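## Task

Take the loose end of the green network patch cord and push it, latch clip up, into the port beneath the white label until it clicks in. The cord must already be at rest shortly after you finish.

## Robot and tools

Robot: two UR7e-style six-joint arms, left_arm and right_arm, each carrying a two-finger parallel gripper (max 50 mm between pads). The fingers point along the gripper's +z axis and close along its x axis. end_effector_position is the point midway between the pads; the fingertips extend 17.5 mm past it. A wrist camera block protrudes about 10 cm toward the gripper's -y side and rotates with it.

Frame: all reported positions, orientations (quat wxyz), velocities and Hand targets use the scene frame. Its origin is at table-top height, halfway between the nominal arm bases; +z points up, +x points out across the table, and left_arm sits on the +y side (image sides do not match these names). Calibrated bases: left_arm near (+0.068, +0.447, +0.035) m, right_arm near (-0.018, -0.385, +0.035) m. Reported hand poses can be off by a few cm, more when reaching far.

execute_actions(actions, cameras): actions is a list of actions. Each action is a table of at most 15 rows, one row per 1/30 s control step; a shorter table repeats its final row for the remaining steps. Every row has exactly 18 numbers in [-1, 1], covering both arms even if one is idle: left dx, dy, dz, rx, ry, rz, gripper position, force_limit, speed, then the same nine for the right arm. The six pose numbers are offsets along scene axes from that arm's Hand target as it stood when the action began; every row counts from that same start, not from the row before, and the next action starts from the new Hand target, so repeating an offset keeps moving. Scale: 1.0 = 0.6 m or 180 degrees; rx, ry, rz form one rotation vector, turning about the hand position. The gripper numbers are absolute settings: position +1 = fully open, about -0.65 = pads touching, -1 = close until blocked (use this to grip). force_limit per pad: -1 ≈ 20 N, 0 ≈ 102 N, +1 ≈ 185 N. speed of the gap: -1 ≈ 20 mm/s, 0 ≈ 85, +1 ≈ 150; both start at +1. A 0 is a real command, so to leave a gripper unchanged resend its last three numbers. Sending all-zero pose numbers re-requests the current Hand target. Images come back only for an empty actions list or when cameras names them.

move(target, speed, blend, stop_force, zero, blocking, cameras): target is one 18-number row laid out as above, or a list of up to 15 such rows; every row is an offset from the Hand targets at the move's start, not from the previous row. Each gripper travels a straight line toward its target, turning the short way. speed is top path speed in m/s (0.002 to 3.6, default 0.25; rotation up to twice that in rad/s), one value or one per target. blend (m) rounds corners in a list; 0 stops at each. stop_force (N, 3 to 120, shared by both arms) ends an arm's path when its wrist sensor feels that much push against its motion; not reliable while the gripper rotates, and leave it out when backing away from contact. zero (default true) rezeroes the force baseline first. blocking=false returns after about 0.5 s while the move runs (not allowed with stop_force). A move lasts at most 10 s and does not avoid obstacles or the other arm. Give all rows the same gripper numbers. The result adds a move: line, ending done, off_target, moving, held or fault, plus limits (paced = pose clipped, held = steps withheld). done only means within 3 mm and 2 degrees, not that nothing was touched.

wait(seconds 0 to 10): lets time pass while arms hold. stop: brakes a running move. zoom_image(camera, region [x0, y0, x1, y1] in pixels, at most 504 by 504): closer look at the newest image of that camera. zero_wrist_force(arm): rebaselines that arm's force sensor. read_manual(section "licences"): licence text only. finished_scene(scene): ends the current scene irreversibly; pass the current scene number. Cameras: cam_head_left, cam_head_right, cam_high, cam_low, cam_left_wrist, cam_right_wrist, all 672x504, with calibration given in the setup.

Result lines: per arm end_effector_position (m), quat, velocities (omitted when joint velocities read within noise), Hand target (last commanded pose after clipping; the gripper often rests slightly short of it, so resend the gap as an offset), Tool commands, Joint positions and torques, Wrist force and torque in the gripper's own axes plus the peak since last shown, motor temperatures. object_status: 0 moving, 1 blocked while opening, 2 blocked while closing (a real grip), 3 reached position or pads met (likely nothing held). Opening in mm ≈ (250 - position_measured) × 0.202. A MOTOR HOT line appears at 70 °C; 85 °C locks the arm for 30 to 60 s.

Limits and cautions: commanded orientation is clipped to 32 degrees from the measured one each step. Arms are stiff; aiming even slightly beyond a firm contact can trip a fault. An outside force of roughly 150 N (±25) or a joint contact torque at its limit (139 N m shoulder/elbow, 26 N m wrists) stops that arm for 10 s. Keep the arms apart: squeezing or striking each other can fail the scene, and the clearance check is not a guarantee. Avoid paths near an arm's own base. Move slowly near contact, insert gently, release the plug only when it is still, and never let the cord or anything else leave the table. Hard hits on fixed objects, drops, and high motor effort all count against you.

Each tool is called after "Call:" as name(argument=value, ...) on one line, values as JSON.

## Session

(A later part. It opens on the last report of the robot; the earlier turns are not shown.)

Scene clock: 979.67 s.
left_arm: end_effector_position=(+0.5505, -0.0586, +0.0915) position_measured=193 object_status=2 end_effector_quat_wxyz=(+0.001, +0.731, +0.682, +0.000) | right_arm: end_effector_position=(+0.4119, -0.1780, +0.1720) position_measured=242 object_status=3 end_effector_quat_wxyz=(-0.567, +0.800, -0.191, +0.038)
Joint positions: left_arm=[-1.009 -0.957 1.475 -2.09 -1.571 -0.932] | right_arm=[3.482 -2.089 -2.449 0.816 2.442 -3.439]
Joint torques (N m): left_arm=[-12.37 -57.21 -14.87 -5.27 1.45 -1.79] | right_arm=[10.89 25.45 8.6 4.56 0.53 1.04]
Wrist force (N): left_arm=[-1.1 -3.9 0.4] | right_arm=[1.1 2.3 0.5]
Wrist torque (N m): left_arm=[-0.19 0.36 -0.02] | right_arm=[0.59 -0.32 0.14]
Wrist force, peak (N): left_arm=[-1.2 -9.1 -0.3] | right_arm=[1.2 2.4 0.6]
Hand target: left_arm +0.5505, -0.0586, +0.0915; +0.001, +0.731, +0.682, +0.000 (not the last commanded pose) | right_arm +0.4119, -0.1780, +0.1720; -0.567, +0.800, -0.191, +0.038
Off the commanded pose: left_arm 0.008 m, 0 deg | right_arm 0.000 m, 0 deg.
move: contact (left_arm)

Call:
move(target=[[-0.0067,0,0,0,0,0,-1,-0.5,-1,0,0,0,0,0,0,-0.6,1,1],[0.0023,0.0515,0.00233,0,0,-0.0028,-1,-0.5,-1,0,0,0,0,0,0,-0.6,1,1]], speed=0.04)

Call:
move(target=[[0.0183,-0.0014,0,0,0,0,-1,-0.5,-1,0,0,0,0,0,0,-0.6,1,1]], speed=0.005, stop_force=8)

Call:
move(target=[[0,0.0005,0,0,0,0,-1,-0.5,-1,0,0,0,0,0,0,-0.6,1,1]], speed=0.004)

Call:
move(target=[[0,-0.0010,0,0,0,0,-1,-0.5,-1,0,0,0,0,0,0,-0.6,1,1]], speed=0.004)

Call:
move(target=[[0,0.0005,0.0005,0,0,0,-1,-0.5,-1,0,0,0,0,0,0,-0.6,1,1]], speed=0.004)

Call:
move(target=[[0,0,-0.001,0,0,0,-1,-0.5,-1,0,0,0,0,0,0,-0.6,1,1]], speed=0.004)

Scene clock: 1006.53 s.
left_arm: end_effector_position=(+0.5518, -0.0279, +0.0929) position_measured=193 object_status=2 end_effector_quat_wxyz=(+0.001, +0.734, +0.679, +0.000) | right_arm: end_effector_position=(+0.4119, -0.1780, +0.1720) position_measured=242 object_status=3 end_effector_quat_wxyz=(-0.567, +0.800, -0.191, +0.038)
Joint positions: left_arm=[-0.982 -1.002 1.548 -2.117 -1.571 -0.896] | right_arm=[3.482 -2.089 -2.449 0.816 2.442 -3.439]
Joint torques (N m): left_arm=[12.21 -55.23 -14.18 -5.08 -0.35 1.12] | right_arm=[11.15 24.39 10.9 4.44 0.83 0.96]
Wrist force (N): left_arm=[-0.8 0.4 0.6] | right_arm=[1.1 2.1 0.3]
Wrist torque (N m): left_arm=[-0.07 0.33 -0.03] | right_arm=[0.57 -0.33 0.14]
Wrist force, peak (N): left_arm=[-0.8 -4.3 0.5] | right_arm=[1.2 2.6 0.4]
Hand target: left_arm +0.5519, -0.0277, +0.0929; +0.001, +0.734, +0.679, +0.000 | right_arm +0.4119, -0.1780, +0.1720; -0.567, +0.800, -0.191, +0.038
Off the commanded pose: left_arm 0.000 m, 0 deg | right_arm 0.000 m, 0 deg.
move: done

Scene clock: 1008.27 s.
left_arm: end_effector_position=(+0.5536, -0.0278, +0.0929) position_measured=193 object_status=2 end_effector_quat_wxyz=(+0.001, +0.734, +0.679, +0.000) | right_arm: end_effector_position=(+0.4119, -0.1780, +0.1720) position_measured=242 object_status=3 end_effector_quat_wxyz=(-0.567, +0.800, -0.191, +0.038)
Joint positions: left_arm=[-0.98 -1 1.543 -2.116 -1.571 -0.894] | right_arm=[3.482 -2.089 -2.449 0.816 2.442 -3.439]
Joint torques (N m): left_arm=[-12.28 -54.99 -16.07 -5.82 2.57 -1.73] | right_arm=[11.31 25.92 8.42 4.56 0.74 1.21]
Wrist force (N): left_arm=[0.1 -6.7 0.4] | right_arm=[1.0 2.1 0.6]
Wrist torque (N m): left_arm=[-0.27 0.36 -0.04] | right_arm=[0.58 -0.31 0.14]
Wrist force, peak (N): left_arm=[0.7 -11.5 0.1] | right_arm=[1.3 2.6 0.3]
Hand target: left_arm +0.5536, -0.0278, +0.0929; +0.001, +0.734, +0.679, +0.000 (not the last commanded pose) | right_arm +0.4119, -0.1780, +0.1720; -0.567, +0.800, -0.191, +0.038
Off the commanded pose: left_arm 0.009 m, 0 deg | right_arm 0.000 m, 0 deg.
move: contact (left_arm)

Scene clock: 1008.97 s.
left_arm: end_effector_position=(+0.5535, -0.0276, +0.0929) position_measured=193 object_status=2 end_effector_quat_wxyz=(+0.001, +0.734, +0.679, +0.000) | right_arm: end_effector_position=(+0.4119, -0.1780, +0.1720) position_measured=242 object_status=3 end_effector_quat_wxyz=(-0.567, +0.800, -0.191, +0.038)
Joint positions: left_arm=[-0.98 -1 1.544 -2.116 -1.571 -0.894] | right_arm=[3.482 -2.089 -2.449 0.816 2.442 -3.439]
Joint torques (N m): left_arm=[14.43 -55.09 -14.77 -5.28 1.81 1.27] | right_arm=[10.27 23.61 7.73 4.51 0.8 1.21]
Wrist force (N): left_arm=[-1.6 -2.8 0.5] | right_arm=[0.9 2.4 0.4]
Wrist torque (N m): left_arm=[-0.16 0.32 0.00] | right_arm=[0.62 -0.31 0.14]
Wrist force, peak (N): left_arm=[0.2 -6.5 0.5] | right_arm=[1.2 2.4 0.3]
Hand target: left_arm +0.5536, -0.0275, +0.0929; +0.001, +0.734, +0.679, +0.000 | right_arm +0.4119, -0.1780, +0.1720; -0.567, +0.800, -0.191, +0.038
Off the commanded pose: left_arm 0.000 m, 0 deg | right_arm 0.000 m, 0 deg.
move: done

Scene clock: 1009.67 s.
left_arm: end_effector_position=(+0.5536, -0.0280, +0.0929) position_measured=193 object_status=2 end_effector_quat_wxyz=(+0.001, +0.734, +0.679, +0.000) | right_arm: end_effector_position=(+0.4119, -0.1780, +0.1720) position_measured=242 object_status=3 end_effector_quat_wxyz=(-0.567, +0.800, -0.191, +0.038)
Joint positions: left_arm=[-0.98 -0.999 1.543 -2.115 -1.571 -0.894] | right_arm=[3.482 -2.089 -2.449 0.816 2.442 -3.439]
Joint torques (N m): left_arm=[-12.42 -43.27 -32.44 -2.98 0.95 -1.84] | right_arm=[11.95 24.63 9.08 4.6 0.83 1.07]
Wrist force (N): left_arm=[2.3 -9.4 0.7] | right_arm=[1.0 2.3 0.4]
Wrist torque (N m): left_arm=[-0.34 0.42 -0.05] | right_arm=[0.59 -0.32 0.14]
Wrist force, peak (N): left_arm=[1.4 -10.3 0.5] | right_arm=[1.3 2.4 0.5]
Hand target: left_arm +0.5536, -0.0281, +0.0929; +0.001, +0.734, +0.679, +0.000 | right_arm +0.4119, -0.1780, +0.1720; -0.567, +0.800, -0.191, +0.038
Off the commanded pose: left_arm 0.000 m, 0 deg | right_arm 0.000 m, 0 deg.
move: done

Scene clock: 1010.37 s.
left_arm: end_effector_position=(+0.5535, -0.0279, +0.0932) position_measured=193 object_status=2 end_effector_quat_wxyz=(+0.001, +0.734, +0.679, +0.000) | right_arm: end_effector_position=(+0.4119, -0.1780, +0.1720) position_measured=242 object_status=3 end_effector_quat_wxyz=(-0.567, +0.800, -0.191, +0.038)
Joint positions: left_arm=[-0.98 -1 1.543 -2.115 -1.571 -0.894] | right_arm=[3.482 -2.089 -2.449 0.816 2.442 -3.439]
Joint torques (N m): left_arm=[10.09 -56.42 -15.82 -2.4 0.16 1.23] | right_arm=[10.42 25.27 8.59 4.35 0.73 0.89]
Wrist force (N): left_arm=[0.4 -6.3 1.7] | right_arm=[1.0 2.2 0.3]
Wrist torque (N m): left_arm=[-0.23 0.37 0.00] | right_arm=[0.58 -0.31 0.14]
Wrist force, peak (N): left_arm=[2.7 -9.7 0.8] | right_arm=[1.1 2.5 0.4]
Hand target: left_arm +0.5536, -0.0278, +0.0932; +0.001, +0.734, +0.679, +0.000 | right_arm +0.4119, -0.1780, +0.1720; -0.567, +0.800, -0.191, +0.038
Off the commanded pose: left_arm 0.000 m, 0 deg | right_arm 0.000 m, 0 deg.
move: done

Scene clock: 1011.07 s.
left_arm: end_effector_position=(+0.5536, -0.0278, +0.0927) position_measured=193 object_status=2 end_effector_quat_wxyz=(+0.001, +0.734, +0.679, +0.000) | right_arm: end_effector_position=(+0.4119, -0.1780, +0.1720) position_measured=242 object_status=3 end_effector_quat_wxyz=(-0.567, +0.800, -0.191, +0.038)
Joint positions: left_arm=[-0.98 -0.999 1.544 -2.116 -1.571 -0.894] | right_arm=[3.482 -2.089 -2.449 0.816 2.442 -3.439]
Joint torques (N m): left_arm=[14.9 -41.79 -15.84 -5.96 -0.51 1.43] | right_arm=[11.63 25.32 9.57 4.28 0.7 1.26]
Wrist force (N): left_arm=[-0.1 -6.4 -0.3] | right_arm=[1.1 2.3 0.5]
Wrist torque (N m): left_arm=[-0.28 0.38 -0.02] | right_arm=[0.59 -0.33 0.13]
Wrist force, peak (N): left_arm=[-0.1 -6.4 -0.3] | right_arm=[1.1 2.5 0.6]
Hand target: left_arm +0.5536, -0.0278, +0.0926; +0.001, +0.734, +0.679, +0.000 | right_arm +0.4119, -0.1780, +0.1720; -0.567, +0.800, -0.191, +0.038
Off the commanded pose: left_arm 0.000 m, 0 deg | right_arm 0.000 m, 0 deg.
move: done

Call:
move(target=[[0,0.0005,0.0005,0,0,0,-1,-0.5,-1,0,0,0,0,0,0,-0.6,1,1]], speed=0.004)

Call:
move(target=[[0,0.0004,0,0,0,0,-1,-0.5,-1,0,0,0,0,0,0,-0.6,1,1]], speed=0.004)

Call:
move(target=[[0,0.0004,0,0,0,0,-1,-0.5,-1,0,0,0,0,0,0,-0.6,1,1]], speed=0.004)

Call:
move(target=[[0,0.0004,0,0,0,0,-1,-0.5,-1,0,0,0,0,0,0,-0.6,1,1]], speed=0.004)

Call:
move(target=[[0,0.0004,0,0,0,0,-1,-0.5,-1,0,0,0,0,0,0,-0.6,1,1]], speed=0.004)

Scene clock: 1024.23 s.
left_arm: end_effector_position=(+0.5536, -0.0275, +0.0929) position_measured=193 object_status=2 end_effector_quat_wxyz=(+0.001, +0.734, +0.679, +0.000) | right_arm: end_effector_position=(+0.4119, -0.1780, +0.1720) position_measured=242 object_status=3 end_effector_quat_wxyz=(-0.567, +0.800, -0.191, +0.038)
Joint positions: left_arm=[-0.979 -1 1.544 -2.116 -1.571 -0.894] | right_arm=[3.482 -2.089 -2.449 0.816 2.442 -3.439]
Joint torques (N m): left_arm=[15.54 -55.36 -15.59 -1.52 -0.76 1.45] | right_arm=[10.11 25.16 9.59 4.5 0.68 1.02]
Wrist force (N): left_arm=[-2.2 -5.9 0.3] | right_arm=[1.0 2.2 0.6]
Wrist torque (N m): left_arm=[-0.22 0.36 0.01] | right_arm=[0.59 -0.32 0.15]
Wrist force, peak (N): left_arm=[0.0 -6.9 -0.5] | right_arm=[1.2 2.5 0.5]
Hand target: left_arm +0.5536, -0.0275, +0.0929; +0.001, +0.734, +0.679, +0.000 | right_arm +0.4119, -0.1780, +0.1720; -0.567, +0.800, -0.191, +0.038
Off the commanded pose: left_arm 0.000 m, 0 deg | right_arm 0.000 m, 0 deg.
move: done

Scene clock: 1024.93 s.
left_arm: end_effector_position=(+0.5536, -0.0273, +0.0929) position_measured=193 object_status=2 end_effector_quat_wxyz=(+0.001, +0.734, +0.679, +0.000) | right_arm: end_effector_position=(+0.4119, -0.1780, +0.1720) position_measured=242 object_status=3 end_effector_quat_wxyz=(-0.567, +0.800, -0.191, +0.038)
Joint positions: left_arm=[-0.979 -1.001 1.545 -2.116 -1.571 -0.894] | right_arm=[3.482 -2.089 -2.449 0.816 2.442 -3.439]
Joint torques (N m): left_arm=[14.95 -54.76 -14.38 -5.1 -0.58 1.12] | right_arm=[11.93 24.45 9.22 4.48 0.7 1.05]
Wrist force (N): left_arm=[-2.9 -3.0 0.6] | right_arm=[1.2 2.1 0.3]
Wrist torque (N m): left_arm=[-0.19 0.34 0.03] | right_arm=[0.57 -0.34 0.14]
Wrist force, peak (N): left_arm=[-2.2 -5.8 0.5] | right_arm=[1.3 2.3 0.6]
Hand target: left_arm +0.5536, -0.0273, +0.0929; +0.001, +0.734, +0.679, +0.000 | right_arm +0.4119, -0.1780, +0.1720; -0.567, +0.800, -0.191, +0.038
Off the commanded pose: left_arm 0.000 m, 0 deg | right_arm 0.000 m, 0 deg.
move: done

Scene clock: 1025.63 s.
left_arm: end_effector_position=(+0.5536, -0.0270, +0.0929) position_measured=193 object_status=2 end_effector_quat_wxyz=(+0.001, +0.734, +0.679, +0.000) | right_arm: end_effector_position=(+0.4119, -0.1780, +0.1720) position_measured=242 object_status=3 end_effector_quat_wxyz=(-0.567, +0.800, -0.191, +0.038)
Joint positions: left_arm=[-0.979 -1.001 1.545 -2.116 -1.571 -0.893] | right_arm=[3.482 -2.089 -2.449 0.816 2.442 -3.439]
Joint torques (N m): left_arm=[15.06 -55.13 -15.49 -4.85 -0.36 1.29] | right_arm=[11.98 24.65 8.95 4.29 0.69 1.06]
Wrist force (N): left_arm=[-3.6 -2.4 0.6] | right_arm=[1.0 2.4 0.4]
Wrist torque (N m): left_arm=[-0.14 0.32 0.05] | right_arm=[0.61 -0.32 0.14]
Wrist force, peak (N): left_arm=[-3.6 -2.5 0.8] | right_arm=[1.1 2.4 0.2]
Hand target: left_arm +0.5536, -0.0270, +0.0929; +0.001, +0.734, +0.679, +0.000 | right_arm +0.4119, -0.1780, +0.1720; -0.567, +0.800, -0.191, +0.038
Off the commanded pose: left_arm 0.000 m, 0 deg | right_arm 0.000 m, 0 deg.
move: done

Scene clock: 1026.33 s.
left_arm: end_effector_position=(+0.5536, -0.0268, +0.0929) position_measured=193 object_status=2 end_effector_quat_wxyz=(+0.001, +0.734, +0.679, +0.000) | right_arm: end_effector_position=(+0.4119, -0.1780, +0.1720) position_measured=242 object_status=3 end_effector_quat_wxyz=(-0.567, +0.800, -0.191, +0.038)
Joint positions: left_arm=[-0.979 -1.001 1.546 -2.117 -1.571 -0.893] | right_arm=[3.482 -2.089 -2.449 0.816 2.442 -3.439]
Joint torques (N m): left_arm=[16.03 -54.79 -13.84 -4.57 -0.2 1.19] | right_arm=[12.49 24.88 9.44 4.41 0.6 1.17]
Wrist force (N): left_arm=[-5.0 -2.6 0.3] | right_arm=[0.8 2.3 0.3]
Wrist torque (N m): left_arm=[-0.16 0.31 0.09] | right_arm=[0.61 -0.29 0.14]
Wrist force, peak (N): left_arm=[-5.0 -2.6 0.3] | right_arm=[1.3 2.4 0.3]
Hand target: left_arm +0.5536, -0.0268, +0.0929; +0.001, +0.734, +0.679, +0.000 | right_arm +0.4119, -0.1780, +0.1720; -0.567, +0.800, -0.191, +0.038
Off the commanded pose: left_arm 0.000 m, 0 deg | right_arm 0.000 m, 0 deg.
move: done

Scene clock: 1027.03 s.
left_arm: end_effector_position=(+0.5536, -0.0266, +0.0929) position_measured=193 object_status=2 end_effector_quat_wxyz=(+0.001, +0.734, +0.679, +0.000) | right_arm: end_effector_position=(+0.4119, -0.1780, +0.1720) position_measured=242 object_status=3 end_effector_quat_wxyz=(-0.567, +0.800, -0.191, +0.038)
Joint positions: left_arm=[-0.979 -1.002 1.546 -2.117 -1.571 -0.893] | right_arm=[3.482 -2.089 -2.449 0.816 2.442 -3.439]
Joint torques (N m): left_arm=[15.67 -54.1 -12.81 -4.2 0.04 1.17] | right_arm=[10.96 26.2 9.43 4.54 0.61 1.05]
Wrist force (N): left_arm=[-5.9 -2.5 0.5] | right_arm=[1.1 2.3 0.6]
Wrist torque (N m): left_arm=[-0.15 0.23 0.13] | right_arm=[0.61 -0.33 0.14]
Wrist force, peak (N): left_arm=[-6.2 -2.3 0.3] | right_arm=[1.3 2.3 0.3]
Hand target: left_arm +0.5536, -0.0265, +0.0929; +0.001, +0.734, +0.679, +0.000 | right_arm +0.4119, -0.1780, +0.1720; -0.567, +0.800, -0.191, +0.038
Off the commanded pose: left_arm 0.000 m, 0 deg | right_arm 0.000 m, 0 deg.
move: done

Call:
move(target=[[-0.0033,-0.0025,0,0.0111,-0.0008,0,-1,-0.5,-1,0,0,0,0,0,0,-0.6,1,1]], speed=0.03)

Call:
move(target=[[0.0183,-0.0014,0,0,0,0,-1,-0.5,-1,0,0,0,0,0,0,-0.6,1,1]], speed=0.005, stop_force=7, cameras=["cam_right_wrist"])

Call:
zoom_image(camera="cam_right_wrist", region=[484, 170, 520, 197])

Call:
move(target=[[-0.0033,0.0020,0,-0.0222,0.0016,0,-1,-0.5,-1,0,0,0,0,0,0,-0.6,1,1]], speed=0.03)

Call:
move(target=[[0.0183,-0.0014,0,0,0,0,-1,-0.5,-1,0,0,0,0,0,0,-0.6,1,1]], speed=0.005, stop_force=7, cameras=["cam_right_wrist"])

Call:
zoom_image(camera="cam_right_wrist", region=[484, 170, 520, 197])

Scene clock: 1073.63 s.
left_arm: end_effector_position=(+0.5516, -0.0280, +0.0929) position_measured=193 object_status=2 end_effector_quat_wxyz=(-0.011, +0.734, +0.679, +0.012) | right_arm: end_effector_position=(+0.4119, -0.1780, +0.1720) position_measured=242 object_status=3 end_effector_quat_wxyz=(-0.567, +0.800, -0.191, +0.038)
Joint positions: left_arm=[-0.991 -0.993 1.525 -2.076 -1.55 -0.905] | right_arm=[3.482 -2.089 -2.449 0.816 2.442 -3.439]
Joint torques (N m): left_arm=[-14.55 -41.88 -28.87 -1.05 1.82 -1.81] | right_arm=[11.72 26.17 8.46 4.51 0.71 0.93]
Wrist force (N): left_arm=[-0.9 0.1 0.6] | right_arm=[1.1 2.2 0.4]
Wrist torque (N m): left_arm=[-0.09 0.31 0.14] | right_arm=[0.58 -0.33 0.15]
Wrist force, peak (N): left_arm=[-6.7 -3.9 0.4] | right_arm=[1.1 2.5 0.7]
Hand target: left_arm +0.5516, -0.0280, +0.0929; -0.011, +0.734, +0.679, +0.012 | right_arm +0.4119, -0.1780, +0.1720; -0.567, +0.800, -0.191, +0.038
Off the commanded pose: left_arm 0.000 m, 0 deg | right_arm 0.000 m, 0 deg.
move: done

Scene clock: 1075.47 s.
left_arm: end_effector_position=(+0.5537, -0.0282, +0.0929) position_measured=193 object_status=2 end_effector_quat_wxyz=(-0.011, +0.734, +0.679, +0.012) | right_arm: end_effector_position=(+0.4119, -0.1780, +0.1720) position_measured=242 object_status=3 end_effector_quat_wxyz=(-0.567, +0.800, -0.191, +0.038)
Joint positions: left_arm=[-0.988 -0.99 1.519 -2.073 -1.55 -0.903] | right_arm=[3.482 -2.089 -2.449 0.816 2.442 -3.439]
Joint torques (N m): left_arm=[-12.17 -55.84 -15.27 -5.42 2.19 -1.86] | right_arm=[10.96 25.58 9.89 4.57 0.67 1.01]
Wrist force (N): left_arm=[-0.5 -4.5 0.4] | right_arm=[1.2 2.2 0.4]
Wrist torque (N m): left_arm=[-0.19 0.35 -0.03] | right_arm=[0.59 -0.34 0.14]
Wrist force, peak (N): left_arm=[0.9 -9.5 0.3] | right_arm=[1.3 2.4 0.5]
Hand target: left_arm +0.5537, -0.0282, +0.0929; -0.011, +0.734, +0.679, +0.012 (not the last commanded pose) | right_arm +0.4119, -0.1780, +0.1720; -0.567, +0.800, -0.191, +0.038
Off the commanded pose: left_arm 0.009 m, 0 deg | right_arm 0.000 m, 0 deg.
move: contact (left_arm)
camera_calibration:
cam_right_wrist: T_world_to_cam=[[0.917406, -0.362515, -0.164163, -0.403938], [-0.356272, -0.564385, -0.744674, 0.189009], [0.177305, 0.741655, -0.646924, 0.297938], [0, 0, 0, 1]] pos_world=[0.385088, -0.260728, 0.267181]
Images, in order (width x height): cam_right_wrist 672x504.

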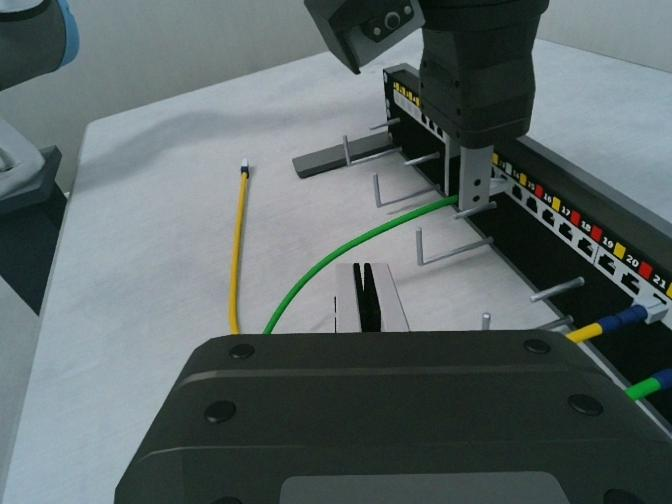

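Scaled by 14.000.

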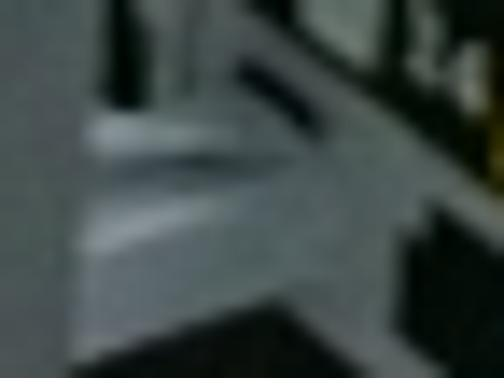

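Scene clock: 1077.07 s.
left_arm: end_effector_position=(+0.5517, -0.0270, +0.0929) position_measured=193 object_status=2 end_effector_quat_wxyz=(+0.012, +0.734, +0.679, -0.013) | right_arm: end_effector_position=(+0.4119, -0.1780, +0.1720) position_measured=242 object_status=3 end_effector_quat_wxyz=(-0.567, +0.800, -0.191, +0.038)
Joint positions: left_arm=[-0.973 -1.012 1.572 -2.159 -1.593 -0.887] | right_arm=[3.482 -2.089 -2.449 0.816 2.442 -3.439]
Joint torques (N m): left_arm=[13.2 -55.1 -15.21 -4.93 -2.13 1.16] | right_arm=[10.86 25.87 8.46 4.44 0.65 0.93]
Wrist force (N): left_arm=[-0.9 0.6 0.6] | right_arm=[1.0 2.2 0.4]
Wrist torque (N m): left_arm=[-0.04 0.36 -0.02] | right_arm=[0.59 -0.31 0.14]
Wrist force, peak (N): left_arm=[-0.7 -4.5 0.3] | right_arm=[1.1 2.5 0.5]
Hand target: left_arm +0.5517, -0.0270, +0.0929; +0.012, +0.734, +0.679, -0.013 | right_arm +0.4119, -0.1780, +0.1720; -0.567, +0.800, -0.191, +0.038
Off the commanded pose: left_arm 0.000 m, 0 deg | right_arm 0.000 m, 0 deg.
move: done

Scene clock: 1078.80 s.
left_arm: end_effector_position=(+0.5535, -0.0271, +0.0929) position_measured=193 object_status=2 end_effector_quat_wxyz=(+0.012, +0.734, +0.679, -0.013) | right_arm: end_effector_position=(+0.4119, -0.1780, +0.1720) position_measured=242 object_status=3 end_effector_quat_wxyz=(-0.567, +0.800, -0.191, +0.038)
Joint positions: left_arm=[-0.971 -1.009 1.568 -2.158 -1.593 -0.885] | right_arm=[3.482 -2.089 -2.449 0.816 2.442 -3.439]
Joint torques (N m): left_arm=[-13.07 -54.93 -16.84 -5.91 2.55 -1.8] | right_arm=[11.28 25.33 7.81 4.65 0.36 1.06]
Wrist force (N): left_arm=[0.1 -6.2 0.7] | right_arm=[0.9 2.2 0.2]
Wrist torque (N m): left_arm=[-0.24 0.35 -0.02] | right_arm=[0.58 -0.29 0.14]
Wrist force, peak (N): left_arm=[-0.3 -10.8 0.8] | right_arm=[1.2 2.5 0.4]
Hand target: left_arm +0.5535, -0.0271, +0.0929; +0.012, +0.734, +0.679, -0.013 (not the last commanded pose) | right_arm +0.4119, -0.1780, +0.1720; -0.567, +0.800, -0.191, +0.038
Off the commanded pose: left_arm 0.009 m, 0 deg | right_arm 0.000 m, 0 deg.
move: contact (left_arm)
camera_calibration:
cam_right_wrist: T_world_to_cam=[[0.917406, -0.362515, -0.164163, -0.403938], [-0.356272, -0.564385, -0.744674, 0.189009], [0.177305, 0.741655, -0.646924, 0.297938], [0, 0, 0, 1]] pos_world=[0.385088, -0.260728, 0.267181]
Images, in order (width x height): cam_right_wrist 672x504.

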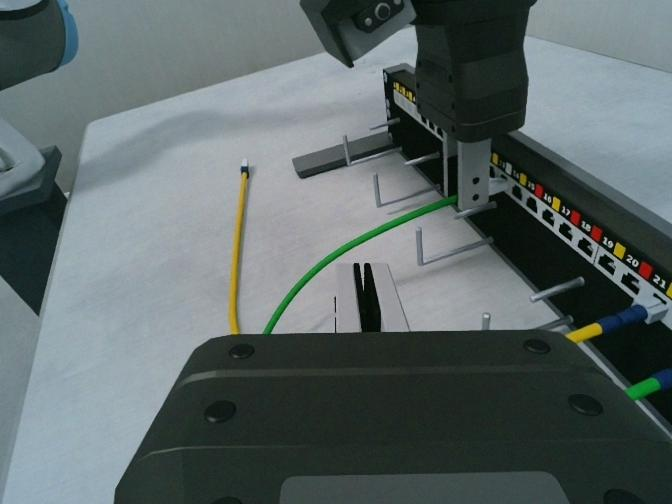

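Scaled by 14.000.

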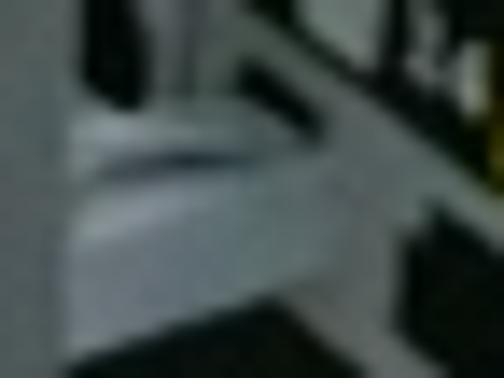

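Call:
move(target=[[-0.0033,-0.0025,0,0.0333,-0.0024,0,-1,-0.5,-1,0,0,0,0,0,0,-0.6,1,1]], speed=0.03)

Call:
move(target=[[0.0183,-0.0014,0,0,0,0,-1,-0.5,-1,0,0,0,0,0,0,-0.6,1,1]], speed=0.005, stop_force=7)

Call:
move(target=[[-0.0033,0.001,-0.0018,-0.0111,-0.0103,0,-1,-0.5,-1,0,0,0,0,0,0,-0.6,1,1]], speed=0.03)

Call:
move(target=[[0.0183,-0.0014,0,0,0,0,-1,-0.5,-1,0,0,0,0,0,0,-0.6,1,1]], speed=0.005, stop_force=7)

Call:
move(target=[[-0.0033,0.0002,0.0037,0,0.0222,0,-1,-0.5,-1,0,0,0,0,0,0,-0.6,1,1]], speed=0.03)

Call:
move(target=[[0.0183,-0.0014,0,0,0,0,-1,-0.5,-1,0,0,0,0,0,0,-0.6,1,1]], speed=0.005, stop_force=7)

Scene clock: 1092.50 s.
left_arm: end_effector_position=(+0.5515, -0.0286, +0.0929) position_measured=193 object_status=2 end_effector_quat_wxyz=(-0.023, +0.734, +0.679, +0.025) | right_arm: end_effector_position=(+0.4119, -0.1780, +0.1720) position_measured=242 object_status=3 end_effector_quat_wxyz=(-0.567, +0.800, -0.191, +0.038)
Joint positions: left_arm=[-0.999 -0.983 1.5 -2.034 -1.529 -0.915] | right_arm=[3.482 -2.089 -2.449 0.816 2.442 -3.439]
Joint torques (N m): left_arm=[-14.39 -42.2 -29.53 -0.91 1.83 -1.67] | right_arm=[10.21 25.37 8.72 4.51 0.45 0.95]
Wrist force (N): left_arm=[-1.1 0.5 0.4] | right_arm=[0.9 2.2 0.3]
Wrist torque (N m): left_arm=[-0.03 0.34 0.13] | right_arm=[0.58 -0.30 0.14]
Wrist force, peak (N): left_arm=[0.0 -6.7 0.8] | right_arm=[1.1 2.6 0.4]
Hand target: left_arm +0.5515, -0.0286, +0.0929; -0.023, +0.734, +0.679, +0.025 | right_arm +0.4119, -0.1780, +0.1720; -0.567, +0.800, -0.191, +0.038
Off the commanded pose: left_arm 0.000 m, 0 deg | right_arm 0.000 m, 0 deg.
move: done

Scene clock: 1094.97 s.
left_arm: end_effector_position=(+0.5569, -0.0290, +0.0929) position_measured=193 object_status=2 end_effector_quat_wxyz=(-0.023, +0.734, +0.679, +0.025) | right_arm: end_effector_position=(+0.4119, -0.1780, +0.1720) position_measured=242 object_status=3 end_effector_quat_wxyz=(-0.567, +0.800, -0.191, +0.038)
Joint positions: left_arm=[-0.993 -0.974 1.485 -2.028 -1.529 -0.909] | right_arm=[3.482 -2.089 -2.449 0.816 2.442 -3.439]
Joint torques (N m): left_arm=[-13.22 -57.36 -15.73 -5.3 1.45 -1.84] | right_arm=[11.51 25.38 9.15 4.45 0.22 0.68]
Wrist force (N): left_arm=[0.2 -1.5 0.5] | right_arm=[0.9 2.2 0.4]
Wrist torque (N m): left_arm=[-0.13 0.37 -0.08] | right_arm=[0.59 -0.29 0.14]
Wrist force, peak (N): left_arm=[2.0 -7.0 0.5] | right_arm=[1.0 2.4 0.8]
Hand target: left_arm +0.5569, -0.0290, +0.0929; -0.023, +0.734, +0.679, +0.025 (not the last commanded pose) | right_arm +0.4119, -0.1780, +0.1720; -0.567, +0.800, -0.191, +0.038
Off the commanded pose: left_arm 0.006 m, 0 deg | right_arm 0.000 m, 0 deg.
move: contact (left_arm)

Scene clock: 1096.23 s.
left_arm: end_effector_position=(+0.5550, -0.0284, +0.0918) position_measured=193 object_status=2 end_effector_quat_wxyz=(+0.000, +0.733, +0.679, +0.025) | right_arm: end_effector_position=(+0.4119, -0.1780, +0.1720) position_measured=242 object_status=3 end_effector_quat_wxyz=(-0.567, +0.800, -0.191, +0.038)
Joint positions: left_arm=[-0.998 -0.997 1.54 -2.106 -1.521 -0.914] | right_arm=[3.482 -2.089 -2.449 0.816 2.442 -3.439]
Joint torques (N m): left_arm=[-22.6 -53.03 -11.36 -2.42 -2.31 -1.75] | right_arm=[10.6 25.81 9.22 4.54 0.4 1.1]
Wrist force (N): left_arm=[0.2 22.6 1.0] | right_arm=[1.1 2.3 0.6]
Wrist torque (N m): left_arm=[0.50 0.46 0.11] | right_arm=[0.59 -0.33 0.14]
Wrist force, peak (N): left_arm=[-0.2 22.8 0.9] | right_arm=[1.2 2.5 0.4]
Hand target: left_arm +0.5550, -0.0284, +0.0918; +0.000, +0.733, +0.679, +0.025 | right_arm +0.4119, -0.1780, +0.1720; -0.567, +0.800, -0.191, +0.038
Off the commanded pose: left_arm 0.000 m, 0 deg | right_arm 0.000 m, 0 deg.
move: done

Scene clock: 1097.67 s.
left_arm: end_effector_position=(+0.5551, -0.0286, +0.0918) position_measured=193 object_status=2 end_effector_quat_wxyz=(+0.000, +0.733, +0.679, +0.025) | right_arm: end_effector_position=(+0.4119, -0.1780, +0.1720) position_measured=242 object_status=3 end_effector_quat_wxyz=(-0.567, +0.800, -0.191, +0.038)
Joint positions: left_arm=[-0.998 -0.997 1.54 -2.106 -1.521 -0.914] | right_arm=[3.482 -2.089 -2.449 0.816 2.442 -3.439]
Joint torques (N m): left_arm=[-21.56 -54.25 -12.18 -3.59 -2.25 -1.64] | right_arm=[11.42 24.7 9.28 4.45 0.55 1.06]
Wrist force (N): left_arm=[2.3 16.6 0.8] | right_arm=[0.9 2.0 0.4]
Wrist torque (N m): left_arm=[0.43 0.48 0.02] | right_arm=[0.55 -0.30 0.15]
Wrist force, peak (N): left_arm=[0.2 22.9 1.2] | right_arm=[1.1 2.5 0.4]
Hand target: left_arm +0.5551, -0.0286, +0.0918; +0.000, +0.733, +0.679, +0.025 (not the last commanded pose) | right_arm +0.4119, -0.1780, +0.1720; -0.567, +0.800, -0.191, +0.038
Off the commanded pose: left_arm 0.011 m, 0 deg | right_arm 0.000 m, 0 deg.
move: contact (left_arm)

Scene clock: 1099.27 s.
left_arm: end_effector_position=(+0.5532, -0.0285, +0.0940) position_measured=193 object_status=2 end_effector_quat_wxyz=(-0.023, +0.734, +0.679, +0.000) | right_arm: end_effector_position=(+0.4119, -0.1780, +0.1720) position_measured=242 object_status=3 end_effector_quat_wxyz=(-0.567, +0.800, -0.191, +0.038)
Joint positions: left_arm=[-0.978 -0.98 1.494 -2.039 -1.578 -0.892] | right_arm=[3.482 -2.089 -2.449 0.816 2.442 -3.439]
Joint torques (N m): left_arm=[12.1 -42.65 -28.48 -0.71 -2.22 1.32] | right_arm=[11.18 26.32 8.82 4.54 0.36 0.98]
Wrist force (N): left_arm=[-1.2 1.1 0.8] | right_arm=[1.0 2.3 0.4]
Wrist torque (N m): left_arm=[0.04 0.39 -0.04] | right_arm=[0.59 -0.31 0.14]
Wrist force, peak (N): left_arm=[1.6 23.8 1.3] | right_arm=[0.9 2.6 0.6]
Hand target: left_arm +0.5532, -0.0285, +0.0940; -0.023, +0.734, +0.679, +0.000 | right_arm +0.4119, -0.1780, +0.1720; -0.567, +0.800, -0.191, +0.038
Off the commanded pose: left_arm 0.000 m, 0 deg | right_arm 0.000 m, 0 deg.
move: done

Scene clock: 1100.80 s.
left_arm: end_effector_position=(+0.5540, -0.0285, +0.0940) position_measured=193 object_status=2 end_effector_quat_wxyz=(-0.023, +0.734, +0.679, +0.000) | right_arm: end_effector_position=(+0.4119, -0.1780, +0.1720) position_measured=242 object_status=3 end_effector_quat_wxyz=(-0.567, +0.800, -0.191, +0.038)
Joint positions: left_arm=[-0.977 -0.979 1.492 -2.038 -1.578 -0.891] | right_arm=[3.482 -2.089 -2.449 0.816 2.442 -3.439]
Joint torques (N m): left_arm=[-13.75 -55.52 -16.53 -5.83 -0.34 -1.87] | right_arm=[11 25.71 7.3 4.59 0.41 1]
Wrist force (N): left_arm=[1.0 -3.1 0.7] | right_arm=[1.1 2.3 0.5]
Wrist torque (N m): left_arm=[-0.07 0.40 -0.08] | right_arm=[0.61 -0.34 0.14]
Wrist force, peak (N): left_arm=[2.4 -7.3 0.6] | right_arm=[1.3 2.5 0.3]
Hand target: left_arm +0.5540, -0.0285, +0.0940; -0.023, +0.734, +0.679, +0.000 (not the last commanded pose) | right_arm +0.4119, -0.1780, +0.1720; -0.567, +0.800, -0.191, +0.038
Off the commanded pose: left_arm 0.010 m, 0 deg | right_arm 0.000 m, 0 deg.
move: contact (left_arm)

Call:
move(target=[[-0.0083,0.0006,-0.0018,0.0111,-0.0119,0,-1,-0.5,-1,0,0,0,0,0,0,-0.6,1,1]], speed=0.03, cameras=["cam_right_wrist"])

Call:
zoom_image(camera="cam_right_wrist", region=[464, 164, 524, 218])

Scene clock: 1111.30 s.
left_arm: end_effector_position=(+0.5490, -0.0282, +0.0929) position_measured=193 object_status=2 end_effector_quat_wxyz=(-0.023, +0.733, +0.679, +0.025) | right_arm: end_effector_position=(+0.4119, -0.1780, +0.1720) position_measured=242 object_status=3 end_effector_quat_wxyz=(-0.567, +0.800, -0.191, +0.038)
Joint positions: left_arm=[-1.002 -0.987 1.507 -2.036 -1.529 -0.919] | right_arm=[3.482 -2.089 -2.449 0.816 2.442 -3.439]
Joint torques (N m): left_arm=[-13.65 -56.04 -13.9 -0.9 2.02 -2.06] | right_arm=[11.1 26.54 8.04 4.23 0.09 0.74]
Wrist force (N): left_arm=[-0.7 1.2 0.7] | right_arm=[1.0 2.4 0.4]
Wrist torque (N m): left_arm=[0.08 0.29 0.13] | right_arm=[0.61 -0.32 0.14]
Wrist force, peak (N): left_arm=[1.3 -3.4 0.8] | right_arm=[1.1 2.5 0.4]
Hand target: left_arm +0.5490, -0.0282, +0.0929; -0.023, +0.733, +0.679, +0.025 | right_arm +0.4119, -0.1780, +0.1720; -0.567, +0.800, -0.191, +0.038
Off the commanded pose: left_arm 0.000 m, 0 deg | right_arm 0.000 m, 0 deg.
move: done
camera_calibration:
cam_right_wrist: T_world_to_cam=[[0.917406, -0.362515, -0.164163, -0.403938], [-0.356272, -0.564385, -0.744674, 0.189009], [0.177305, 0.741655, -0.646924, 0.297938], [0, 0, 0, 1]] pos_world=[0.385088, -0.260728, 0.267181]
Images, in order (width x height): cam_right_wrist 672x504.

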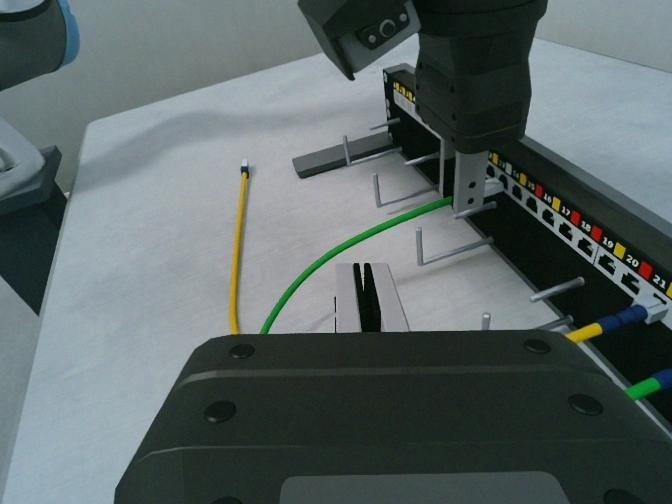

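Scaled by 8.400.

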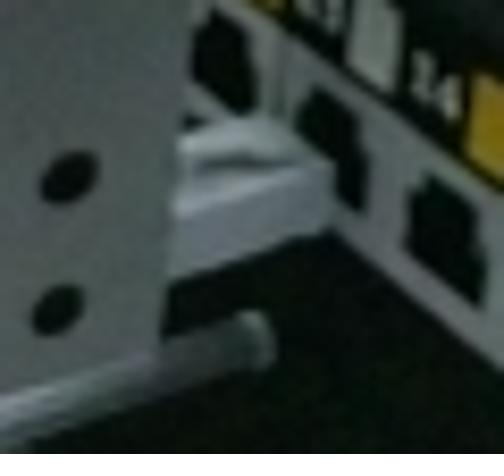

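Call:
move(target=[[0.0167,-0.0013,0,0,0,0,-1,-0.5,-1,0,0,0,0,0,0,-0.6,1,1]], speed=0.006, stop_force=8, cameras=["cam_right_wrist"])

Call:
zoom_image(camera="cam_right_wrist", region=[464, 164, 524, 218])

Scene clock: 1121.70 s.
left_arm: end_effector_position=(+0.5590, -0.0289, +0.0929) position_measured=193 object_status=2 end_effector_quat_wxyz=(-0.023, +0.733, +0.679, +0.025) | right_arm: end_effector_position=(+0.4119, -0.1780, +0.1720) position_measured=242 object_status=3 end_effector_quat_wxyz=(-0.567, +0.800, -0.191, +0.038)
Joint positions: left_arm=[-0.99 -0.971 1.48 -2.026 -1.528 -0.907] | right_arm=[3.482 -2.089 -2.449 0.816 2.442 -3.439]
Joint torques (N m): left_arm=[11.4 -49.02 -22.2 -2.64 3.16 0.55] | right_arm=[10.9 26.87 7.57 4.56 0.41 0.91]
Wrist force (N): left_arm=[-0.7 -7.0 0.3] | right_arm=[0.9 2.2 0.4]
Wrist torque (N m): left_arm=[-0.19 0.37 -0.05] | right_arm=[0.59 -0.29 0.14]
Wrist force, peak (N): left_arm=[-0.9 -7.1 0.3] | right_arm=[1.2 2.4 0.8]
Hand target: left_arm +0.5589, -0.0289, +0.0929; -0.023, +0.733, +0.679, +0.025 | right_arm +0.4119, -0.1780, +0.1720; -0.567, +0.800, -0.191, +0.038
Off the commanded pose: left_arm 0.000 m, 0 deg | right_arm 0.000 m, 0 deg.
move: contact (left_arm)
camera_calibration:
cam_right_wrist: T_world_to_cam=[[0.917406, -0.362515, -0.164163, -0.403938], [-0.356272, -0.564385, -0.744674, 0.189009], [0.177305, 0.741655, -0.646924, 0.297938], [0, 0, 0, 1]] pos_world=[0.385088, -0.260728, 0.267181]
Images, in order (width x height): cam_right_wrist 672x504.

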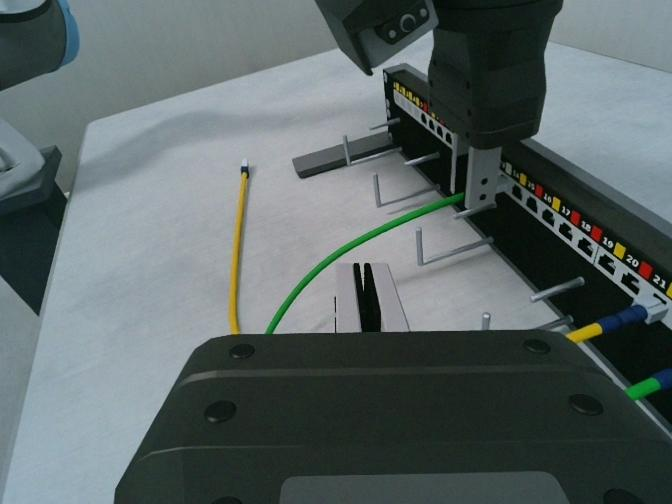

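Scaled by 8.400.

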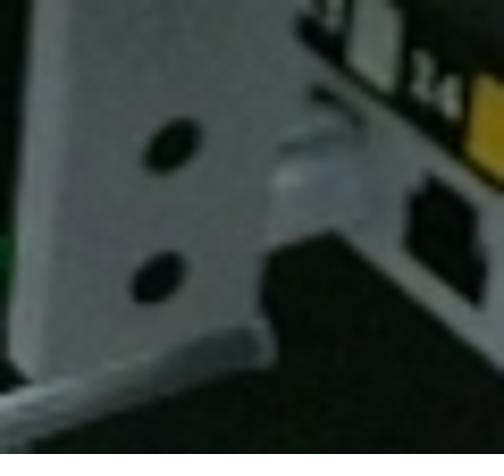

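Entered, 6 mm deep. Continue pushing.

Call:
move(target=[[0.02,-0.00156,0,0,0,0,-1,-0.5,-1,0,0,0,0,0,0,-0.6,1,1]], speed=0.008, stop_force=18)

Call:
move(target=[[0.02,-0.00156,0,0,0,0,-1,-0.5,-1,0,0,0,0,0,0,-0.6,1,1]], speed=0.008, stop_force=18, cameras=["cam_right_wrist"])

Call:
zoom_image(camera="cam_right_wrist", region=[464, 164, 524, 218])

Scene clock: 1131.17 s.
left_arm: end_effector_position=(+0.5625, -0.0292, +0.0929) position_measured=193 object_status=2 end_effector_quat_wxyz=(-0.024, +0.733, +0.679, +0.025) | right_arm: end_effector_position=(+0.4119, -0.1780, +0.1720) position_measured=242 object_status=3 end_effector_quat_wxyz=(-0.567, +0.800, -0.191, +0.038)
Joint positions: left_arm=[-0.986 -0.965 1.47 -2.022 -1.528 -0.903] | right_arm=[3.482 -2.089 -2.449 0.816 2.442 -3.439]
Joint torques (N m): left_arm=[-6.25 -56.94 -20.37 -7.8 5.46 -1.79] | right_arm=[10.95 25.19 8.27 4.54 0.21 0.85]
Wrist force (N): left_arm=[-1.2 -24.1 -1.2] | right_arm=[1.0 2.4 0.2]
Wrist torque (N m): left_arm=[-0.54 0.45 -0.05] | right_arm=[0.61 -0.32 0.14]
Wrist force, peak (N): left_arm=[-0.7 -31.8 -2.5] | right_arm=[1.3 2.5 0.5]
Hand target: left_arm +0.5625, -0.0292, +0.0929; -0.024, +0.733, +0.679, +0.025 (not the last commanded pose) | right_arm +0.4119, -0.1780, +0.1720; -0.567, +0.800, -0.191, +0.038
Off the commanded pose: left_arm 0.008 m, 0 deg | right_arm 0.000 m, 0 deg.
move: contact (left_arm)

Scene clock: 1133.57 s.
left_arm: end_effector_position=(+0.5745, -0.0302, +0.0929) position_measured=193 object_status=2 end_effector_quat_wxyz=(-0.024, +0.733, +0.679, +0.025) | right_arm: end_effector_position=(+0.4119, -0.1780, +0.1720) position_measured=242 object_status=3 end_effector_quat_wxyz=(-0.567, +0.800, -0.191, +0.038)
Joint positions: left_arm=[-0.973 -0.946 1.437 -2.009 -1.528 -0.889] | right_arm=[3.482 -2.089 -2.449 0.816 2.442 -3.439]
Joint torques (N m): left_arm=[25.54 -45.49 -35.69 -5.32 7.94 1.46] | right_arm=[11.58 27.29 7.45 4.6 0.03 0.53]
Wrist force (N): left_arm=[-0.6 -32.5 -2.5] | right_arm=[1.1 2.3 0.5]
Wrist torque (N m): left_arm=[-0.49 0.48 -0.10] | right_arm=[0.60 -0.34 0.14]
Wrist force, peak (N): left_arm=[2.3 -36.8 -2.9] | right_arm=[1.1 2.6 0.4]
Hand target: left_arm +0.5745, -0.0302, +0.0929; -0.024, +0.733, +0.679, +0.025 | right_arm +0.4119, -0.1780, +0.1720; -0.567, +0.800, -0.191, +0.038
Off the commanded pose: left_arm 0.000 m, 0 deg | right_arm 0.000 m, 0 deg.
move: done
camera_calibration:
cam_right_wrist: T_world_to_cam=[[0.917406, -0.362515, -0.164163, -0.403938], [-0.356272, -0.564385, -0.744674, 0.189009], [0.177305, 0.741655, -0.646924, 0.297938], [0, 0, 0, 1]] pos_world=[0.385088, -0.260728, 0.267181]
Images, in order (width x height): cam_right_wrist 672x504.

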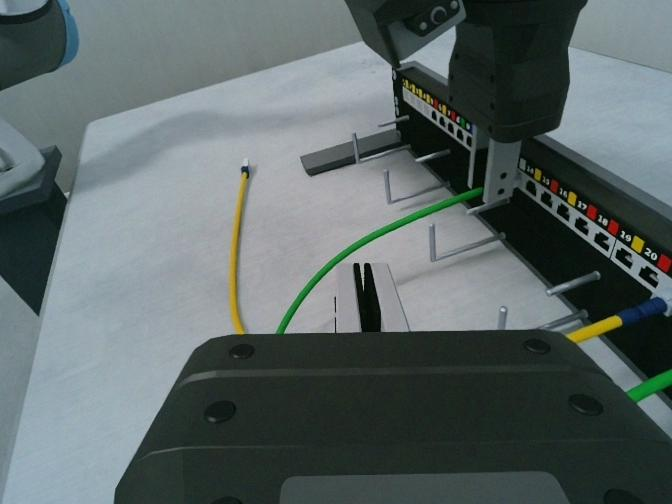

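Scaled by 8.400.

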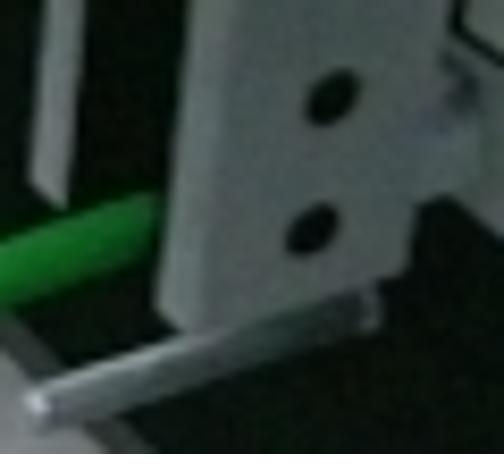

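Call:
move(target=[[-0.01,0.00078,0,0,0,0,-1,-0.5,-1,0,0,0,0,0,0,-0.6,1,1]], speed=0.01, cameras=["cam_right_wrist"])

Call:
zoom_image(camera="cam_right_wrist", region=[464, 150, 548, 213])

Scene clock: 1140.40 s.
left_arm: end_effector_position=(+0.5687, -0.0297, +0.0929) position_measured=193 object_status=2 end_effector_quat_wxyz=(-0.024, +0.733, +0.679, +0.025) | right_arm: end_effector_position=(+0.4119, -0.1780, +0.1720) position_measured=242 object_status=3 end_effector_quat_wxyz=(-0.567, +0.800, -0.191, +0.038)
Joint positions: left_arm=[-0.979 -0.955 1.454 -2.015 -1.528 -0.896] | right_arm=[3.482 -2.089 -2.449 0.816 2.442 -3.439]
Joint torques (N m): left_arm=[-27.5 -53.44 -4.39 0.34 -8.68 -1.67] | right_arm=[11.04 26.58 7.24 4.47 0.09 0.78]
Wrist force (N): left_arm=[-0.5 34.1 -2.9] | right_arm=[1.2 2.2 0.6]
Wrist torque (N m): left_arm=[0.47 0.44 0.11] | right_arm=[0.59 -0.34 0.14]
Wrist force, peak (N): left_arm=[-2.5 35.2 -1.3] | right_arm=[1.2 2.6 0.5]
Hand target: left_arm +0.5685, -0.0297, +0.0929; -0.024, +0.733, +0.679, +0.025 | right_arm +0.4119, -0.1780, +0.1720; -0.567, +0.800, -0.191, +0.038
Off the commanded pose: left_arm 0.000 m, 0 deg | right_arm 0.000 m, 0 deg.
move: done
camera_calibration:
cam_right_wrist: T_world_to_cam=[[0.917406, -0.362515, -0.164163, -0.403938], [-0.356272, -0.564385, -0.744674, 0.189009], [0.177305, 0.741655, -0.646924, 0.297938], [0, 0, 0, 1]] pos_world=[0.385088, -0.260728, 0.267181]
Images, in order (width x height): cam_right_wrist 672x504.

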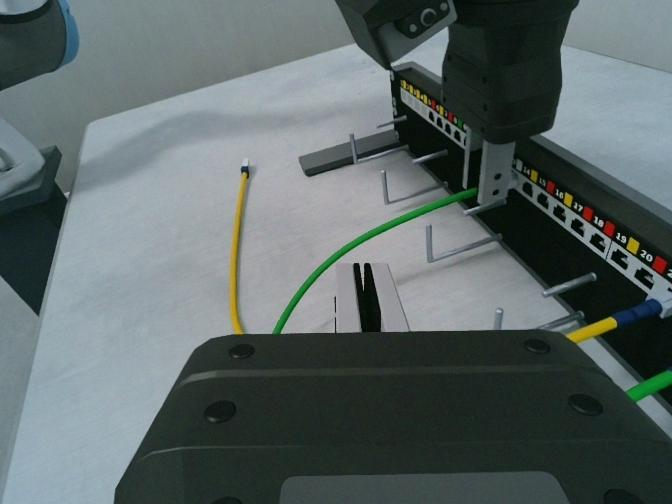

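Scaled by 6.000.

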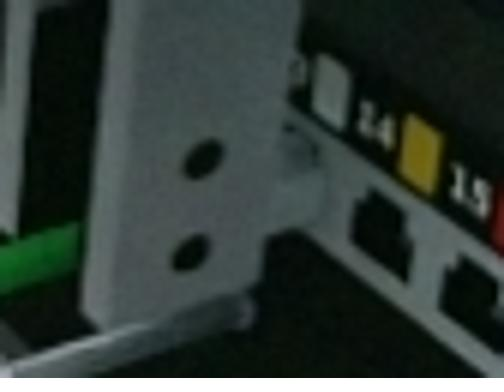

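Call:
move(target=[[0.003,-0.00023,0,0,0,0,-1,-0.5,-1,0,0,0,0,0,0,-0.6,1,1]], speed=0.01)

Scene clock: 1147.70 s.
left_arm: end_effector_position=(+0.5701, -0.0299, +0.0929) position_measured=193 object_status=2 end_effector_quat_wxyz=(-0.024, +0.733, +0.679, +0.025) | right_arm: end_effector_position=(+0.4119, -0.1780, +0.1720) position_measured=242 object_status=3 end_effector_quat_wxyz=(-0.567, +0.800, -0.191, +0.038)
Joint positions: left_arm=[-0.978 -0.953 1.449 -2.013 -1.528 -0.894] | right_arm=[3.482 -2.089 -2.449 0.816 2.442 -3.439]
Joint torques (N m): left_arm=[14.13 -43.42 -31 -2.46 1.11 1.44] | right_arm=[12.46 26.64 8.8 4.57 0.05 0.79]
Wrist force (N): left_arm=[1.9 -7.0 -1.1] | right_arm=[0.9 2.1 0.4]
Wrist torque (N m): left_arm=[-0.25 0.43 -0.12] | right_arm=[0.57 -0.31 0.14]
Wrist force, peak (N): left_arm=[-0.3 34.6 -2.8] | right_arm=[1.2 2.5 0.5]
Hand target: left_arm +0.5703, -0.0298, +0.0929; -0.024, +0.733, +0.679, +0.025 | right_arm +0.4119, -0.1780, +0.1720; -0.567, +0.800, -0.191, +0.038
Off the commanded pose: left_arm 0.000 m, 0 deg | right_arm 0.000 m, 0 deg.
move: done

Call:
move(target=[[-0.0005,0.00004,0,0,0,0,-1,-0.5,-1,0,0,0,0,0,0,-0.6,1,1]], speed=0.01)

Call:
move(target=[[0,0,0,0,0,0,-0.05,-0.5,-1,0,0,0,0,0,0,-0.6,1,1]], speed=0.01)

Call:
move(target=[[-0.02,0.003,0.15,0,0,0,-0.05,-0.5,-1,0,0,0,0,0,0,-0.6,1,1]], speed=0.08, cameras=["cam_right_wrist","cam_left_wrist"])

Call:
zoom_image(camera="cam_right_wrist", region=[464, 150, 548, 213])

Scene clock: 1159.97 s.
left_arm: end_effector_position=(+0.5701, -0.0297, +0.0929) position_measured=193 object_status=2 end_effector_quat_wxyz=(-0.023, +0.733, +0.679, +0.025) | right_arm: end_effector_position=(+0.4119, -0.1780, +0.1720) position_measured=242 object_status=3 end_effector_quat_wxyz=(-0.567, +0.800, -0.191, +0.038)
Joint positions: left_arm=[-0.978 -0.953 1.45 -2.014 -1.528 -0.894] | right_arm=[3.482 -2.089 -2.449 0.816 2.442 -3.439]
Joint torques (N m): left_arm=[-10.96 -57.46 -16.08 -5.79 3.07 -1.82] | right_arm=[11.98 25.47 7.59 4.5 0.28 1.04]
Wrist force (N): left_arm=[-1.2 -6.5 0.1] | right_arm=[0.9 2.1 0.5]
Wrist torque (N m): left_arm=[-0.22 0.44 -0.02] | right_arm=[0.56 -0.30 0.14]
Wrist force, peak (N): left_arm=[0.7 -13.6 -0.2] | right_arm=[1.3 2.5 0.5]
Hand target: left_arm +0.5700, -0.0298, +0.0929; -0.024, +0.733, +0.679, +0.025 | right_arm +0.4119, -0.1780, +0.1720; -0.567, +0.800, -0.191, +0.038
Off the commanded pose: left_arm 0.000 m, 0 deg | right_arm 0.000 m, 0 deg.
move: done

Scene clock: 1160.53 s.
left_arm: end_effector_position=(+0.5701, -0.0298, +0.0929) position_measured=160 object_status=3 end_effector_quat_wxyz=(-0.023, +0.733, +0.679, +0.025) | right_arm: end_effector_position=(+0.4119, -0.1780, +0.1720) position_measured=242 object_status=3 end_effector_quat_wxyz=(-0.567, +0.800, -0.191, +0.038)
Joint positions: left_arm=[-0.978 -0.953 1.45 -2.014 -1.528 -0.894] | right_arm=[3.482 -2.089 -2.449 0.816 2.442 -3.439]
Joint torques (N m): left_arm=[-13 -57.14 -15.1 -2.15 -1.38 -1.74] | right_arm=[10.13 26.1 7.92 4.4 -0.03 0.97]
Wrist force (N): left_arm=[0.4 2.1 0.4] | right_arm=[0.9 2.2 0.5]
Wrist torque (N m): left_arm=[0.23 0.13 -0.01] | right_arm=[0.59 -0.30 0.14]
Wrist force, peak (N): left_arm=[-0.8 -6.2 0.1] | right_arm=[1.1 2.5 0.3]
Hand target: left_arm +0.5700, -0.0298, +0.0929; -0.024, +0.733, +0.679, +0.025 | right_arm +0.4119, -0.1780, +0.1720; -0.567, +0.800, -0.191, +0.038
Off the commanded pose: left_arm 0.000 m, 0 deg | right_arm 0.000 m, 0 deg.
move: done

Scene clock: 1162.23 s.
left_arm: end_effector_position=(+0.5581, -0.0280, +0.1828) position_measured=160 object_status=3 end_effector_quat_wxyz=(-0.024, +0.733, +0.679, +0.025) | right_arm: end_effector_position=(+0.4119, -0.1780, +0.1720) position_measured=242 object_status=3 end_effector_quat_wxyz=(-0.567, +0.800, -0.191, +0.038)
Joint positions: left_arm=[-0.991 -1.059 1.373 -1.83 -1.529 -0.907] | right_arm=[3.482 -2.089 -2.449 0.816 2.442 -3.439]
Joint torques (N m): left_arm=[-13.7 -54 -31.57 -0.68 -2.03 -1.97] | right_arm=[9.73 25.85 6.84 4.49 0.03 0.74]
Wrist force (N): left_arm=[0.5 2.7 -0.1] | right_arm=[1.2 2.2 0.4]
Wrist torque (N m): left_arm=[0.34 0.12 0.13] | right_arm=[0.58 -0.35 0.14]
Wrist force, peak (N): left_arm=[0.5 2.8 -0.1] | right_arm=[1.2 2.5 0.6]
Hand target: left_arm +0.5580, -0.0280, +0.1829; -0.024, +0.733, +0.679, +0.025 | right_arm +0.4119, -0.1780, +0.1720; -0.567, +0.800, -0.191, +0.038
Off the commanded pose: left_arm 0.000 m, 0 deg | right_arm 0.000 m, 0 deg.
move: done
camera_calibration:
cam_left_wrist: T_world_to_cam=[[0.0693019, 0.995822, 0.0594545, -0.0148691], [0.929759, -0.0860763, 0.357965, -0.569591], [0.361588, 0.0304707, -0.93184, 0.102484], [0, 0, 0, 1]] pos_world=[0.493556, -0.0373441, 0.300277]
cam_right_wrist: T_world_to_cam=[[0.917406, -0.362515, -0.164163, -0.403938], [-0.356272, -0.564385, -0.744674, 0.189009], [0.177305, 0.741655, -0.646924, 0.297938], [0, 0, 0, 1]] pos_world=[0.385088, -0.260728, 0.267181]
Images, in order (width x height): cam_left_wrist 672x504, cam_right_wrist 672x504.

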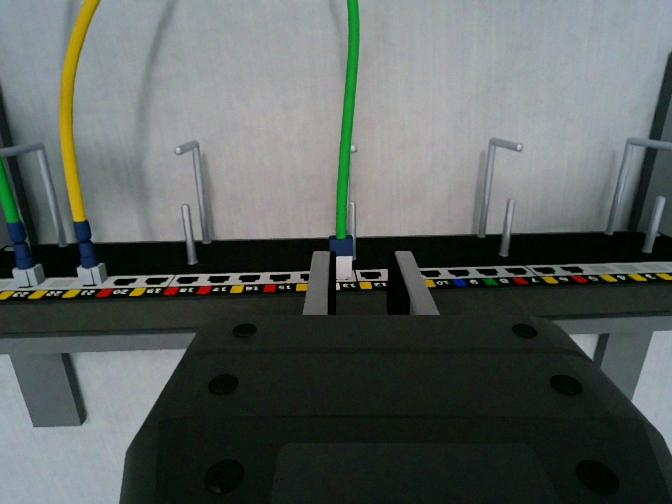

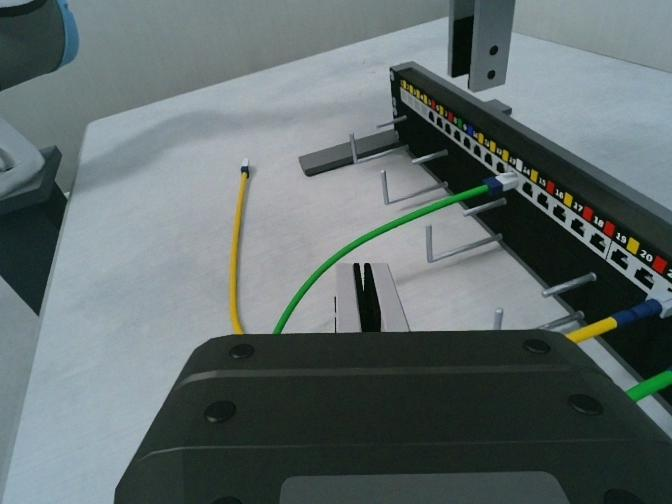

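Scaled by 6.000.

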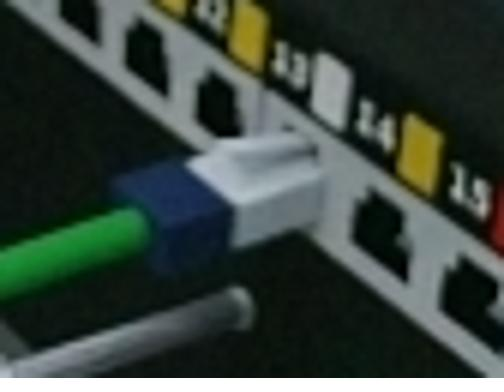

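Call:
wait(seconds=1)

Call:
finished_scene(scene=2)

Scene clock: 1166.63 s.
left_arm: end_effector_position=(+0.5580, -0.0280, +0.1829) position_measured=160 object_status=3 end_effector_quat_wxyz=(-0.024, +0.733, +0.679, +0.025) | right_arm: end_effector_position=(+0.4119, -0.1780, +0.1720) position_measured=242 object_status=3 end_effector_quat_wxyz=(-0.567, +0.800, -0.191, +0.038)
Joint positions: left_arm=[-0.991 -1.059 1.373 -1.83 -1.529 -0.907] | right_arm=[3.482 -2.089 -2.449 0.816 2.442 -3.439]
Joint torques (N m): left_arm=[-13.91 -54.09 -30.93 -0.89 -1.84 -1.85] | right_arm=[11.1 25.89 6.05 4.29 -0.08 0.81]
Wrist force (N): left_arm=[0.4 2.6 -0.1] | right_arm=[1.2 2.3 0.5]
Wrist torque (N m): left_arm=[0.32 0.13 0.13] | right_arm=[0.60 -0.35 0.14]
Wrist force, peak (N): left_arm=[0.4 3.0 0.1] | right_arm=[1.1 2.6 0.3]
Hand target: left_arm +0.5580, -0.0280, +0.1829; -0.024, +0.733, +0.679, +0.025 | right_arm +0.4119, -0.1780, +0.1720; -0.567, +0.800, -0.191, +0.038
Tool commands: left_gripper/position=-0.05 left_gripper/force_limit=-0.5 left_gripper/speed=-1.0 right_gripper/position=-0.6 right_gripper/force_limit=+1.0 right_gripper/speed=+1.0
Off the commanded pose: left_arm 0.000 m, 0 deg | right_arm 0.000 m, 0 deg.
wait: 1.00 s; at rest from the start

The scene is finished: the task was done.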